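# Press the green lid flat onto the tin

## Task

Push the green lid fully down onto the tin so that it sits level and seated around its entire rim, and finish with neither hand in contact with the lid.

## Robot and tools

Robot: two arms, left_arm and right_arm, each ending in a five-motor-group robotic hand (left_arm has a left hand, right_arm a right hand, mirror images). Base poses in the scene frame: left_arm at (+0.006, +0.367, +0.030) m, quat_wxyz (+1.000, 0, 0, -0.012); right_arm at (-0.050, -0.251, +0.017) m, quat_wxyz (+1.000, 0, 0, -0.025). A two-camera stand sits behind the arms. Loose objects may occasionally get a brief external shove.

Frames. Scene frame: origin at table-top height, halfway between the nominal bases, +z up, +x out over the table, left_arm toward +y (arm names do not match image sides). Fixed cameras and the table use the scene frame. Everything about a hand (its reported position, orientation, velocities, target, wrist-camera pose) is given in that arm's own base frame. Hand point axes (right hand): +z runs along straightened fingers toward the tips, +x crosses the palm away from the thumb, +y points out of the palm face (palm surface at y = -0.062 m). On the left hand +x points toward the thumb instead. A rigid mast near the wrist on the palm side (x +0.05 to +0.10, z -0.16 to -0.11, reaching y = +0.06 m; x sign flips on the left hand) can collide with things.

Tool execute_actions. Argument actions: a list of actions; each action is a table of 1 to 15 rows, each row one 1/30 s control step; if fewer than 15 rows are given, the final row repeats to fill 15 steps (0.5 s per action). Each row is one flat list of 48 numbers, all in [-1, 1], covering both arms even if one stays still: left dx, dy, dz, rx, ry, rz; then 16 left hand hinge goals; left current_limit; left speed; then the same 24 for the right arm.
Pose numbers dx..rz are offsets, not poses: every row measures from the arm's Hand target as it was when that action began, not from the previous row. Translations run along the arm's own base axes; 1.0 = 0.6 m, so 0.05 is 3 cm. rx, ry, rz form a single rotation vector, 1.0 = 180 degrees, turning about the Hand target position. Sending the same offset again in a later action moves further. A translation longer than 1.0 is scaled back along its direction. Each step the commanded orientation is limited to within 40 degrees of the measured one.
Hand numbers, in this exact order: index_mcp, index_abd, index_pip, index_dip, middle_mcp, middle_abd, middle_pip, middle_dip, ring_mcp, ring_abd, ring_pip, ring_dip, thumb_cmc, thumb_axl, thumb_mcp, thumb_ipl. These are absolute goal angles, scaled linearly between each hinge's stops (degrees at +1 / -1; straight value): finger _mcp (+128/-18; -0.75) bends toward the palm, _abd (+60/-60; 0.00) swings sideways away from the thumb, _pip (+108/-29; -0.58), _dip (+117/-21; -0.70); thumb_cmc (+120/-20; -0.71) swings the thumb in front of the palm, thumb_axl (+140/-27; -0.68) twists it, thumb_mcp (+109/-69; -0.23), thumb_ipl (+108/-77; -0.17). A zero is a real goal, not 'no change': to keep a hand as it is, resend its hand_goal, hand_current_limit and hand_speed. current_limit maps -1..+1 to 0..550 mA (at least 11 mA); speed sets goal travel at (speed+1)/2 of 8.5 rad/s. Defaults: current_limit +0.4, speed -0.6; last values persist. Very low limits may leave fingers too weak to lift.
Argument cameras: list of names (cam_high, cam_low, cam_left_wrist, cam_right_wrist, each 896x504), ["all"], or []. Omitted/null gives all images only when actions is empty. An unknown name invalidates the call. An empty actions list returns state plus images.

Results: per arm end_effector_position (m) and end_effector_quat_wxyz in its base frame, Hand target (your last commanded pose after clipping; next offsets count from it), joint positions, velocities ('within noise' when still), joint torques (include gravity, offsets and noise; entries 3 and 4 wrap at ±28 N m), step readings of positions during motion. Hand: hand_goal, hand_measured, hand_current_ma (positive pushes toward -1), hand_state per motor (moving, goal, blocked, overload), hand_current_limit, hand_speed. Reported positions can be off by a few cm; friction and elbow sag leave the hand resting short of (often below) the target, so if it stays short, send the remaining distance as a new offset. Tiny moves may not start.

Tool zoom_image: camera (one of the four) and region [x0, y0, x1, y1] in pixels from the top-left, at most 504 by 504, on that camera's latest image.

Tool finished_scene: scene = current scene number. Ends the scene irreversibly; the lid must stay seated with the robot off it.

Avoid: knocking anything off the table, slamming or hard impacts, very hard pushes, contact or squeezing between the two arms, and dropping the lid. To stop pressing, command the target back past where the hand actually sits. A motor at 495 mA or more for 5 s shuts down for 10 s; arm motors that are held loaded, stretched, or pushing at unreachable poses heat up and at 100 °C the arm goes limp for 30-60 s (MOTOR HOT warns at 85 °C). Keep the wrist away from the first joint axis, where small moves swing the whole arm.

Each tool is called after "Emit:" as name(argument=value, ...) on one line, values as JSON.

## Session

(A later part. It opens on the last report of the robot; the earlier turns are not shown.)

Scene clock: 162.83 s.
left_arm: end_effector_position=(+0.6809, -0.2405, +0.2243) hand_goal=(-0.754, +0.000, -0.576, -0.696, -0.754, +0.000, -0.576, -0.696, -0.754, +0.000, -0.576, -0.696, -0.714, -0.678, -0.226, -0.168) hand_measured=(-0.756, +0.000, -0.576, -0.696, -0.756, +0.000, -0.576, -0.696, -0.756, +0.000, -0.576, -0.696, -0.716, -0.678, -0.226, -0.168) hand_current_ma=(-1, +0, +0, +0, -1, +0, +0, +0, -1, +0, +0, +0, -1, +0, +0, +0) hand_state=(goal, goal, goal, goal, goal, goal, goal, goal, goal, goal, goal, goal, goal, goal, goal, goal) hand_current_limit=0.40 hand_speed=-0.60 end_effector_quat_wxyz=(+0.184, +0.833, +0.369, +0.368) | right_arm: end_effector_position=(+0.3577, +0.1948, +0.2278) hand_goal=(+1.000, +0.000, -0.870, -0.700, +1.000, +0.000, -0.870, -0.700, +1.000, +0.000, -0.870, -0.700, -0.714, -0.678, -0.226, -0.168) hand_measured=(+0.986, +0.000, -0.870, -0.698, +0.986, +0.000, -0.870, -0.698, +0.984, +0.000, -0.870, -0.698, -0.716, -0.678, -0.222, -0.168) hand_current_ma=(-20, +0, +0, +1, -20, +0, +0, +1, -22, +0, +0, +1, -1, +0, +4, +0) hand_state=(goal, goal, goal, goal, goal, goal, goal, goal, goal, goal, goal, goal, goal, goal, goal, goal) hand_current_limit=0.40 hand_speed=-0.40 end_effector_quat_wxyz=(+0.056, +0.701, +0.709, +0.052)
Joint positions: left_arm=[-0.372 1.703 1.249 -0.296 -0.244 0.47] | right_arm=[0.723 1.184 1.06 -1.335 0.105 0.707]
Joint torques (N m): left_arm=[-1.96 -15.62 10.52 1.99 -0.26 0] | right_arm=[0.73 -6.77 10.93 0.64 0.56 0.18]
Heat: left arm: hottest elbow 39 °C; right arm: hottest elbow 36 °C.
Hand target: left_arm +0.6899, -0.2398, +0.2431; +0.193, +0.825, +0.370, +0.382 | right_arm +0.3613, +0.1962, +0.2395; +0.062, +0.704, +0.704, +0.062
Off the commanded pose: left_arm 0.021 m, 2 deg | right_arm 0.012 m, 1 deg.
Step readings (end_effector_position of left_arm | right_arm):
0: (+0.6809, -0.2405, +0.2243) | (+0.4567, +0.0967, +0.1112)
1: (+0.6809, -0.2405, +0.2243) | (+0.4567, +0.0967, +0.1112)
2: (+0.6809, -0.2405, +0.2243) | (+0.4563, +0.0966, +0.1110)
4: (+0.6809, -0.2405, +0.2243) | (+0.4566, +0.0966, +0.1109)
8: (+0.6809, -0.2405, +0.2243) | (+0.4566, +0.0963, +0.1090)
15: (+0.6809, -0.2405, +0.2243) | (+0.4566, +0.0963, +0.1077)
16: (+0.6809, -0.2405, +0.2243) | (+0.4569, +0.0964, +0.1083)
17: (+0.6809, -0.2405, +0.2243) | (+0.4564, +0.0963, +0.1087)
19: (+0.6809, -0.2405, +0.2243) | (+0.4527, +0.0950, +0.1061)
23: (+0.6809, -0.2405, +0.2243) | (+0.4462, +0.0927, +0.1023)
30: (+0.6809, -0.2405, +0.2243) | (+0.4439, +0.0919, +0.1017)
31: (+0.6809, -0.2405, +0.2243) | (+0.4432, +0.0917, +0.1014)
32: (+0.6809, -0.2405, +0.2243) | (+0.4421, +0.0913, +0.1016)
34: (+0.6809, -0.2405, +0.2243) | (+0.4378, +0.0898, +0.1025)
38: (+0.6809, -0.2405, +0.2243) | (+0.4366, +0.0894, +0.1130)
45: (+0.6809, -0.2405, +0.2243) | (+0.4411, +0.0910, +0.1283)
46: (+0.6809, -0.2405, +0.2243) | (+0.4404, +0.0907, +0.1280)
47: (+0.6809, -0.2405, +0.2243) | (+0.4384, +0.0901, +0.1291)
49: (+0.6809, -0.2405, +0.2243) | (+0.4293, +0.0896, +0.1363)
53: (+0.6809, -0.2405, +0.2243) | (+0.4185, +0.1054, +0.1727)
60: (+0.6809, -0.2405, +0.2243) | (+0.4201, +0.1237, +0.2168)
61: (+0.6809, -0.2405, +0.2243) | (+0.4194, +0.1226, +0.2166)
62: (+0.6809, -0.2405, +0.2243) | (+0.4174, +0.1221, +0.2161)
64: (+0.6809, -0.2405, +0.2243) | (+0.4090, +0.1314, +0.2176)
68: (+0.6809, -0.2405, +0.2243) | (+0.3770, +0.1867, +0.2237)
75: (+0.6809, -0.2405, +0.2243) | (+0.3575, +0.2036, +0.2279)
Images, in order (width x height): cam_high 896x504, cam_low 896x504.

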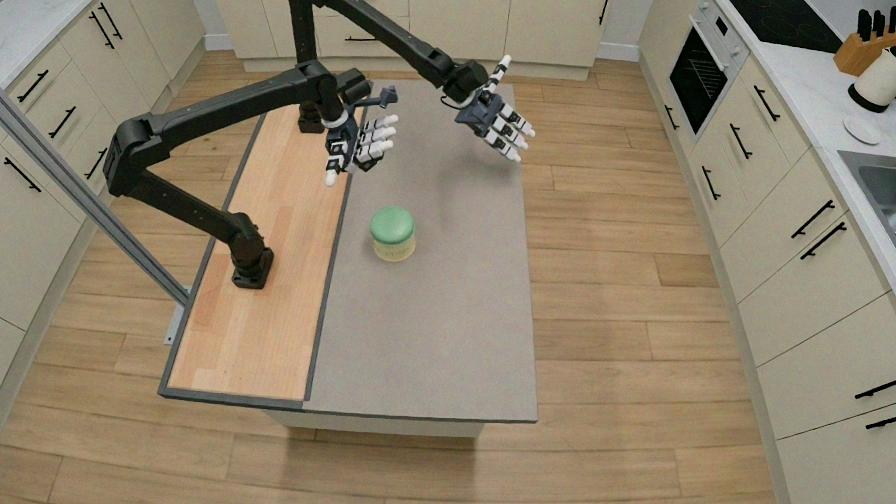

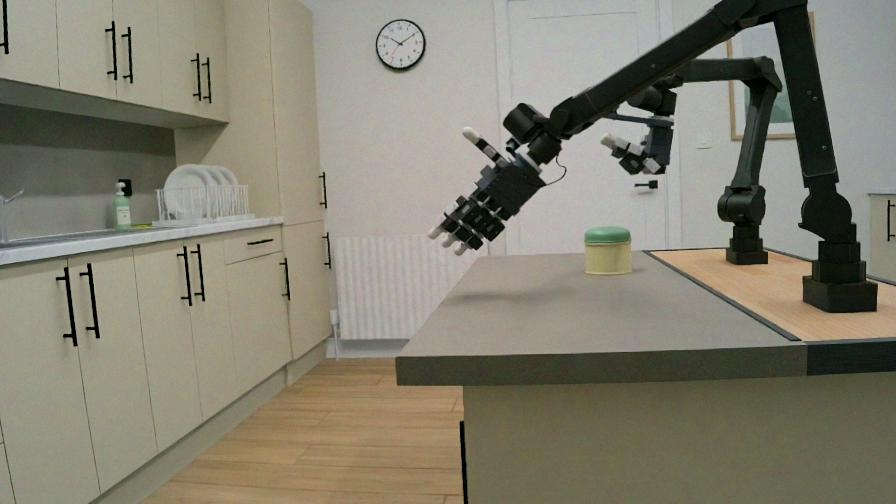

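Emit:
execute_actions(actions=[[[0,0,0,0,0,0,-0.754,0,-0.576,-0.696,-0.754,0,-0.576,-0.696,-0.754,0,-0.576,-0.696,-0.714,-0.678,-0.226,-0.168,0.4,-0.6,0.1,-0.1,0,0,0,0,1,0,-0.87,-0.7,1,0,-0.87,-0.7,1,0,-0.87,-0.7,-0.714,-0.678,-0.226,-0.168,0.4,-0.4]],[[0,0,0,0,0,0,-0.754,0,-0.576,-0.696,-0.754,0,-0.576,-0.696,-0.754,0,-0.576,-0.696,-0.714,-0.678,-0.226,-0.168,0.4,-0.6,0.065,-0.077,-0.08,0,0,0,1,0,-0.87,-0.7,1,0,-0.87,-0.7,1,0,-0.87,-0.7,-0.714,-0.678,-0.226,-0.168,0.4,-0.4]],[[0,0,0,0,0,0,-0.754,0,-0.576,-0.696,-0.754,0,-0.576,-0.696,-0.754,0,-0.576,-0.696,-0.714,-0.678,-0.226,-0.168,0.4,-0.6,0,0,-0.1,0,0,0,1,0,-0.87,-0.7,1,0,-0.87,-0.7,1,0,-0.87,-0.7,-0.714,-0.678,-0.226,-0.168,0.4,-0.4]],[[0,0,0,0,0,0,-0.754,0,-0.576,-0.696,-0.754,0,-0.576,-0.696,-0.754,0,-0.576,-0.696,-0.714,-0.678,-0.226,-0.168,0.4,-0.6,0,0,-0.06,0,0,0,1,0,-0.87,-0.7,1,0,-0.87,-0.7,1,0,-0.87,-0.7,-0.714,-0.678,-0.226,-0.168,0.4,-0.4]],[[0,0,0,0,0,0,-0.754,0,-0.576,-0.696,-0.754,0,-0.576,-0.696,-0.754,0,-0.576,-0.696,-0.714,-0.678,-0.226,-0.168,0.4,-0.6,0,0,-0.06,0,0.015,0,1,0,-0.87,-0.7,1,0,-0.87,-0.7,1,0,-0.87,-0.7,-0.714,-0.678,-0.226,-0.168,0.4,-0.4]],[[0,0,0,0,0,0,-0.754,0,-0.576,-0.696,-0.754,0,-0.576,-0.696,-0.754,0,-0.576,-0.696,-0.714,-0.678,-0.226,-0.168,0.4,-0.6,0,0,-0.07,0,0.02,0,1,0,-0.87,-0.7,1,0,-0.87,-0.7,1,0,-0.87,-0.7,-0.714,-0.678,-0.226,-0.168,0.4,-0.4]]], cameras=["cam_low","cam_high"])

Emit:
zoom_image(camera="cam_low", region=[580, 210, 636, 256])

Scene clock: 217.53 s.
left_arm: end_effector_position=(+0.6809, -0.2405, +0.2243) hand_goal=(-0.754, +0.000, -0.576, -0.696, -0.754, +0.000, -0.576, -0.696, -0.754, +0.000, -0.576, -0.696, -0.714, -0.678, -0.226, -0.168) hand_measured=(-0.756, +0.000, -0.576, -0.696, -0.756, +0.000, -0.576, -0.696, -0.756, +0.000, -0.576, -0.696, -0.716, -0.678, -0.226, -0.168) hand_current_ma=(-1, +0, +0, +0, -1, +0, +0, +0, -1, +0, +0, +0, -1, +0, +0, +0) hand_state=(goal, goal, goal, goal, goal, goal, goal, goal, goal, goal, goal, goal, goal, goal, goal, goal) hand_current_limit=0.40 hand_speed=-0.60 end_effector_quat_wxyz=(+0.184, +0.833, +0.369, +0.368) | right_arm: end_effector_position=(+0.4646, +0.0905, +0.1020) hand_goal=(+1.000, +0.000, -0.870, -0.700, +1.000, +0.000, -0.870, -0.700, +1.000, +0.000, -0.870, -0.700, -0.714, -0.678, -0.226, -0.168) hand_measured=(+0.986, +0.000, -0.870, -0.698, +0.986, +0.000, -0.870, -0.698, +0.986, +0.000, -0.872, -0.698, -0.716, -0.678, -0.222, -0.168) hand_current_ma=(-19, +0, +0, +1, -19, +0, +0, +1, -21, +0, +0, +1, -2, +0, +4, +0) hand_state=(goal, goal, goal, goal, goal, goal, goal, goal, goal, goal, goal, goal, goal, goal, goal, goal) hand_current_limit=0.40 hand_speed=-0.40 end_effector_quat_wxyz=(+0.055, +0.710, +0.698, +0.080)
Joint positions: left_arm=[-0.372 1.703 1.249 -0.296 -0.244 0.47] | right_arm=[0.305 1.381 0.874 -0.872 0.025 0.319]
Joint torques (N m): left_arm=[-1.85 -15.56 10.51 1.98 -0.26 0] | right_arm=[0.38 1.67 4.66 2.89 -0.06 -0.05]
Heat: left arm: hottest elbow 40 °C; right arm: hottest elbow 38 °C.
Hand target: left_arm +0.6899, -0.2398, +0.2431; +0.193, +0.825, +0.370, +0.382 | right_arm +0.4603, +0.0900, +0.0175; +0.023, +0.707, +0.707, +0.023
Off the commanded pose: left_arm 0.021 m, 2 deg | right_arm 0.085 m, 8 deg.
Step readings (end_effector_position of left_arm | right_arm):
0: (+0.6809, -0.2405, +0.2243) | (+0.3577, +0.1948, +0.2278)
1: (+0.6809, -0.2405, +0.2243) | (+0.3577, +0.1948, +0.2278)
2: (+0.6809, -0.2405, +0.2243) | (+0.3588, +0.1940, +0.2278)
4: (+0.6809, -0.2405, +0.2243) | (+0.3669, +0.1834, +0.2274)
8: (+0.6809, -0.2405, +0.2243) | (+0.3929, +0.1320, +0.2259)
15: (+0.6809, -0.2405, +0.2243) | (+0.4035, +0.1183, +0.2161)
16: (+0.6809, -0.2405, +0.2243) | (+0.4038, +0.1199, +0.2155)
17: (+0.6809, -0.2405, +0.2243) | (+0.4062, +0.1224, +0.2150)
19: (+0.6809, -0.2405, +0.2243) | (+0.4181, +0.1227, +0.2143)
23: (+0.6809, -0.2405, +0.2243) | (+0.4417, +0.0934, +0.2017)
30: (+0.6809, -0.2405, +0.2243) | (+0.4507, +0.0792, +0.1812)
31: (+0.6809, -0.2405, +0.2243) | (+0.4514, +0.0803, +0.1815)
32: (+0.6809, -0.2405, +0.2243) | (+0.4531, +0.0819, +0.1804)
34: (+0.6809, -0.2405, +0.2243) | (+0.4561, +0.0842, +0.1732)
38: (+0.6809, -0.2405, +0.2243) | (+0.4487, +0.0845, +0.1400)
45: (+0.6809, -0.2405, +0.2243) | (+0.4486, +0.0849, +0.1186)
46: (+0.6809, -0.2405, +0.2243) | (+0.4493, +0.0852, +0.1190)
47: (+0.6809, -0.2405, +0.2243) | (+0.4509, +0.0857, +0.1188)
49: (+0.6809, -0.2405, +0.2243) | (+0.4543, +0.0869, +0.1176)
53: (+0.6809, -0.2405, +0.2243) | (+0.4528, +0.0864, +0.1018)
60: (+0.6809, -0.2405, +0.2243) | (+0.4558, +0.0875, +0.1033)
61: (+0.6809, -0.2405, +0.2243) | (+0.4558, +0.0875, +0.1033)
62: (+0.6809, -0.2405, +0.2243) | (+0.4565, +0.0873, +0.1029)
64: (+0.6809, -0.2405, +0.2243) | (+0.4581, +0.0883, +0.1028)
68: (+0.6809, -0.2405, +0.2243) | (+0.4600, +0.0891, +0.1029)
75: (+0.6809, -0.2405, +0.2243) | (+0.4612, +0.0887, +0.1034)
76: (+0.6809, -0.2405, +0.2243) | (+0.4611, +0.0891, +0.1034)
77: (+0.6809, -0.2405, +0.2243) | (+0.4610, +0.0893, +0.1026)
79: (+0.6809, -0.2405, +0.2243) | (+0.4620, +0.0898, +0.1027)
83: (+0.6809, -0.2405, +0.2243) | (+0.4636, +0.0901, +0.1021)
90: (+0.6809, -0.2405, +0.2243) | (+0.4643, +0.0904, +0.1018)
Images, in order (width x height): cam_high 896x504, cam_low 896x504.

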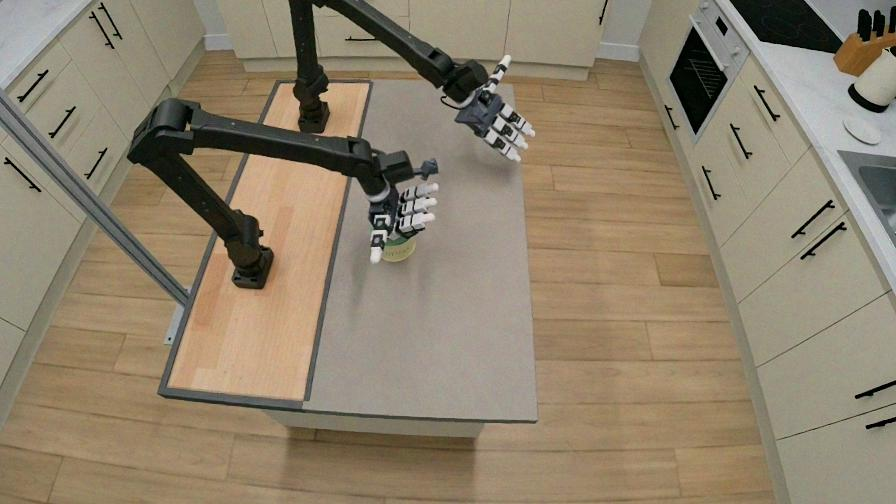

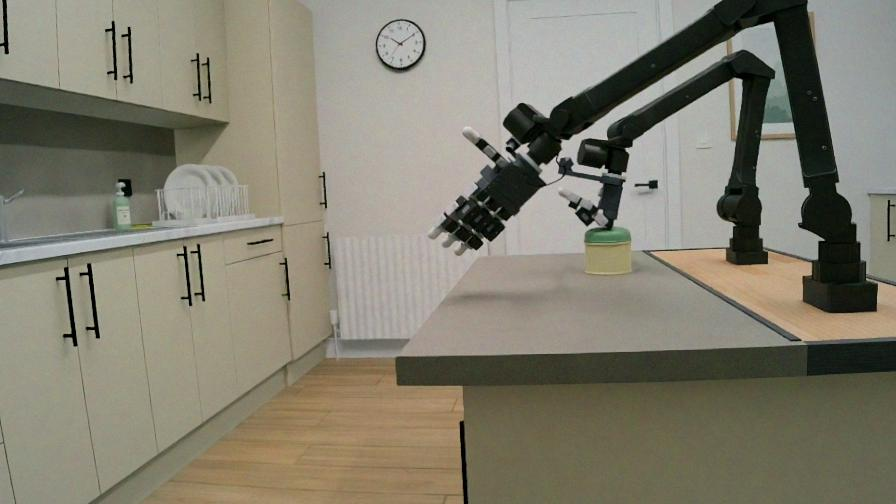

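Scaled by 9.000 from the camera's 896x504 image, which has a finer 1280x720 frame.

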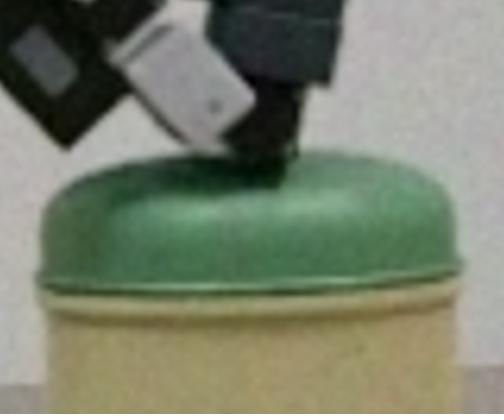

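Emit:
execute_actions(actions=[[[0,0,0,0,0,0,-0.754,0,-0.576,-0.696,-0.754,0,-0.576,-0.696,-0.754,0,-0.576,-0.696,-0.714,-0.678,-0.226,-0.168,0.4,-0.6,0.01,0,0.07,0,-0.02,0,1,0,-0.87,-0.7,1,0,-0.87,-0.7,1,0,-0.87,-0.7,-0.714,-0.678,-0.226,-0.168,0.4,-0.4]],[[0,0,0,0,0,0,-0.754,0,-0.576,-0.696,-0.754,0,-0.576,-0.696,-0.754,0,-0.576,-0.696,-0.714,-0.678,-0.226,-0.168,0.4,-0.6,0.01,0,0.07,0,-0.015,0,1,0,-0.87,-0.7,1,0,-0.87,-0.7,1,0,-0.87,-0.7,-0.714,-0.678,-0.226,-0.168,0.4,-0.4]],[[0,0,0,0,0,0,-0.754,0,-0.576,-0.696,-0.754,0,-0.576,-0.696,-0.754,0,-0.576,-0.696,-0.714,-0.678,-0.226,-0.168,0.4,-0.6,0,0,0.09,0,0,0,1,0,-0.87,-0.7,1,0,-0.87,-0.7,1,0,-0.87,-0.7,-0.714,-0.678,-0.226,-0.168,0.4,-0.4]],[[0,0,0,0,0,0,-0.754,0,-0.576,-0.696,-0.754,0,-0.576,-0.696,-0.754,0,-0.576,-0.696,-0.714,-0.678,-0.226,-0.168,0.4,-0.6,-0.05,0.05,0.13,0,0,0,1,0,-0.87,-0.7,1,0,-0.87,-0.7,1,0,-0.87,-0.7,-0.714,-0.678,-0.226,-0.168,0.4,-0.4]],[[0,0,0,0,0,0,-0.754,0,-0.576,-0.696,-0.754,0,-0.576,-0.696,-0.754,0,-0.576,-0.696,-0.714,-0.678,-0.226,-0.168,0.4,-0.6,-0.08,0.1,0,0,0,0,1,0,-0.87,-0.7,1,0,-0.87,-0.7,1,0,-0.87,-0.7,-0.714,-0.678,-0.226,-0.168,0.4,-0.4]]], cameras=["cam_low","cam_high"])

Emit:
zoom_image(camera="cam_low", region=[580, 220, 636, 276])

Scene clock: 236.43 s.
left_arm: end_effector_position=(+0.6809, -0.2405, +0.2243) hand_goal=(-0.754, +0.000, -0.576, -0.696, -0.754, +0.000, -0.576, -0.696, -0.754, +0.000, -0.576, -0.696, -0.714, -0.678, -0.226, -0.168) hand_measured=(-0.756, +0.000, -0.576, -0.696, -0.756, +0.000, -0.576, -0.696, -0.756, +0.000, -0.576, -0.696, -0.716, -0.678, -0.226, -0.168) hand_current_ma=(-1, +0, +0, +0, -1, +0, +0, +0, -1, +0, +0, +0, -1, +0, +0, +0) hand_state=(goal, goal, goal, goal, goal, goal, goal, goal, goal, goal, goal, goal, goal, goal, goal, goal) hand_current_limit=0.40 hand_speed=-0.60 end_effector_quat_wxyz=(+0.184, +0.833, +0.369, +0.368) | right_arm: end_effector_position=(+0.3864, +0.1773, +0.2101) hand_goal=(+1.000, +0.000, -0.870, -0.700, +1.000, +0.000, -0.870, -0.700, +1.000, +0.000, -0.870, -0.700, -0.714, -0.678, -0.226, -0.168) hand_measured=(+0.986, +0.000, -0.870, -0.698, +0.986, +0.000, -0.870, -0.698, +0.986, +0.000, -0.872, -0.698, -0.716, -0.678, -0.222, -0.168) hand_current_ma=(-18, +0, +0, +1, -19, +0, +0, +1, -20, +0, +0, +1, -1, +0, +4, +0) hand_state=(goal, goal, goal, goal, goal, goal, goal, goal, goal, goal, goal, goal, goal, goal, goal, goal) hand_current_limit=0.40 hand_speed=-0.40 end_effector_quat_wxyz=(+0.053, +0.700, +0.711, +0.040)
Joint positions: left_arm=[-0.372 1.703 1.249 -0.296 -0.244 0.47] | right_arm=[0.627 1.234 1.06 -1.3 0.091 0.606]
Joint torques (N m): left_arm=[-1.85 -15.5 10.55 2 -0.26 0] | right_arm=[0.38 -8.18 12.27 0.58 0.55 0.17]
Heat: left arm: hottest elbow 40 °C; right arm: hottest elbow 38 °C.
Hand target: left_arm +0.6899, -0.2398, +0.2431; +0.193, +0.825, +0.370, +0.382 | right_arm +0.3943, +0.1800, +0.2335; +0.062, +0.704, +0.704, +0.062
Off the commanded pose: left_arm 0.021 m, 2 deg | right_arm 0.025 m, 3 deg.
Step readings (end_effector_position of left_arm | right_arm):
0: (+0.6809, -0.2405, +0.2243) | (+0.4646, +0.0905, +0.1020)
1: (+0.6809, -0.2405, +0.2243) | (+0.4646, +0.0905, +0.1020)
2: (+0.6809, -0.2405, +0.2243) | (+0.4652, +0.0907, +0.1027)
4: (+0.6809, -0.2405, +0.2243) | (+0.4658, +0.0909, +0.1034)
8: (+0.6809, -0.2405, +0.2243) | (+0.4666, +0.0903, +0.1029)
15: (+0.6809, -0.2405, +0.2243) | (+0.4670, +0.0912, +0.1036)
16: (+0.6809, -0.2405, +0.2243) | (+0.4671, +0.0909, +0.1037)
17: (+0.6809, -0.2405, +0.2243) | (+0.4671, +0.0909, +0.1037)
19: (+0.6809, -0.2405, +0.2243) | (+0.4671, +0.0911, +0.1045)
23: (+0.6809, -0.2405, +0.2243) | (+0.4670, +0.0913, +0.1050)
30: (+0.6809, -0.2405, +0.2243) | (+0.4670, +0.0910, +0.1054)
31: (+0.6809, -0.2405, +0.2243) | (+0.4667, +0.0909, +0.1052)
32: (+0.6809, -0.2405, +0.2243) | (+0.4649, +0.0903, +0.1050)
34: (+0.6809, -0.2405, +0.2243) | (+0.4559, +0.0875, +0.1016)
38: (+0.6809, -0.2405, +0.2243) | (+0.4439, +0.0837, +0.1026)
45: (+0.6809, -0.2405, +0.2243) | (+0.4483, +0.0851, +0.1198)
46: (+0.6809, -0.2405, +0.2243) | (+0.4488, +0.0852, +0.1216)
47: (+0.6809, -0.2405, +0.2243) | (+0.4471, +0.0846, +0.1229)
49: (+0.6809, -0.2405, +0.2243) | (+0.4387, +0.0848, +0.1312)
53: (+0.6809, -0.2405, +0.2243) | (+0.4267, +0.1016, +0.1675)
60: (+0.6809, -0.2405, +0.2243) | (+0.4284, +0.1198, +0.2104)
61: (+0.6809, -0.2405, +0.2243) | (+0.4280, +0.1184, +0.2102)
62: (+0.6809, -0.2405, +0.2243) | (+0.4267, +0.1173, +0.2098)
64: (+0.6809, -0.2405, +0.2243) | (+0.4207, +0.1234, +0.2110)
68: (+0.6809, -0.2405, +0.2243) | (+0.3986, +0.1695, +0.2102)
75: (+0.6809, -0.2405, +0.2243) | (+0.3857, +0.1848, +0.2101)
Images, in order (width x height): cam_high 896x504, cam_low 896x504.

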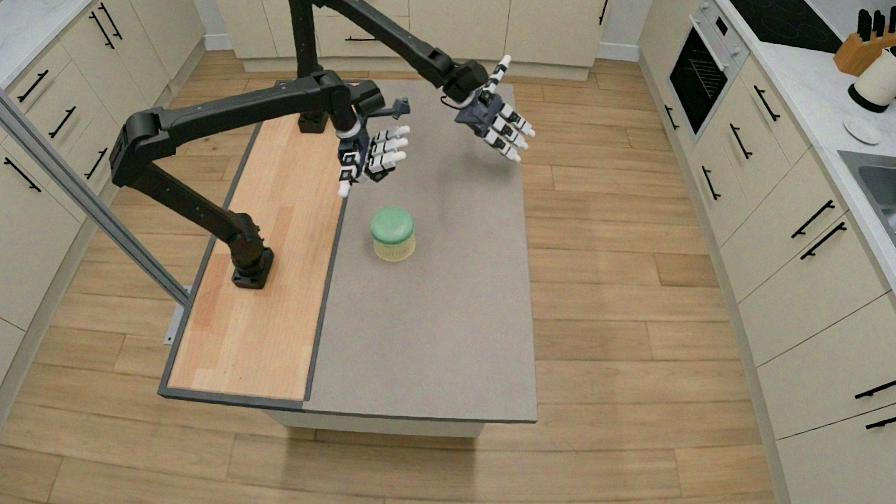

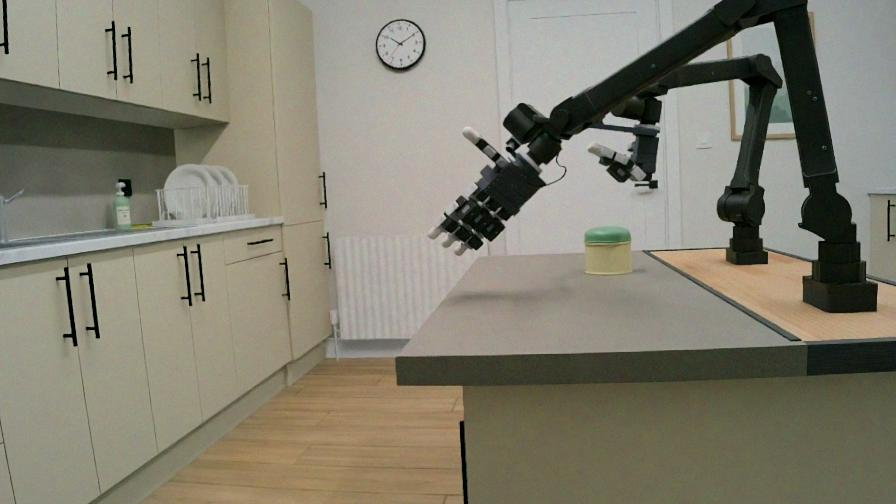

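Scaled by 9.000 from the camera's 896x504 image, which has a finer 1280x720 frame.

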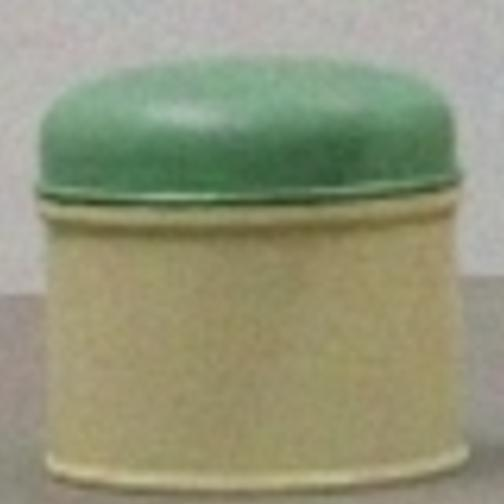

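Emit:
finished_scene(scene=2)

The scene is finished: the task was done.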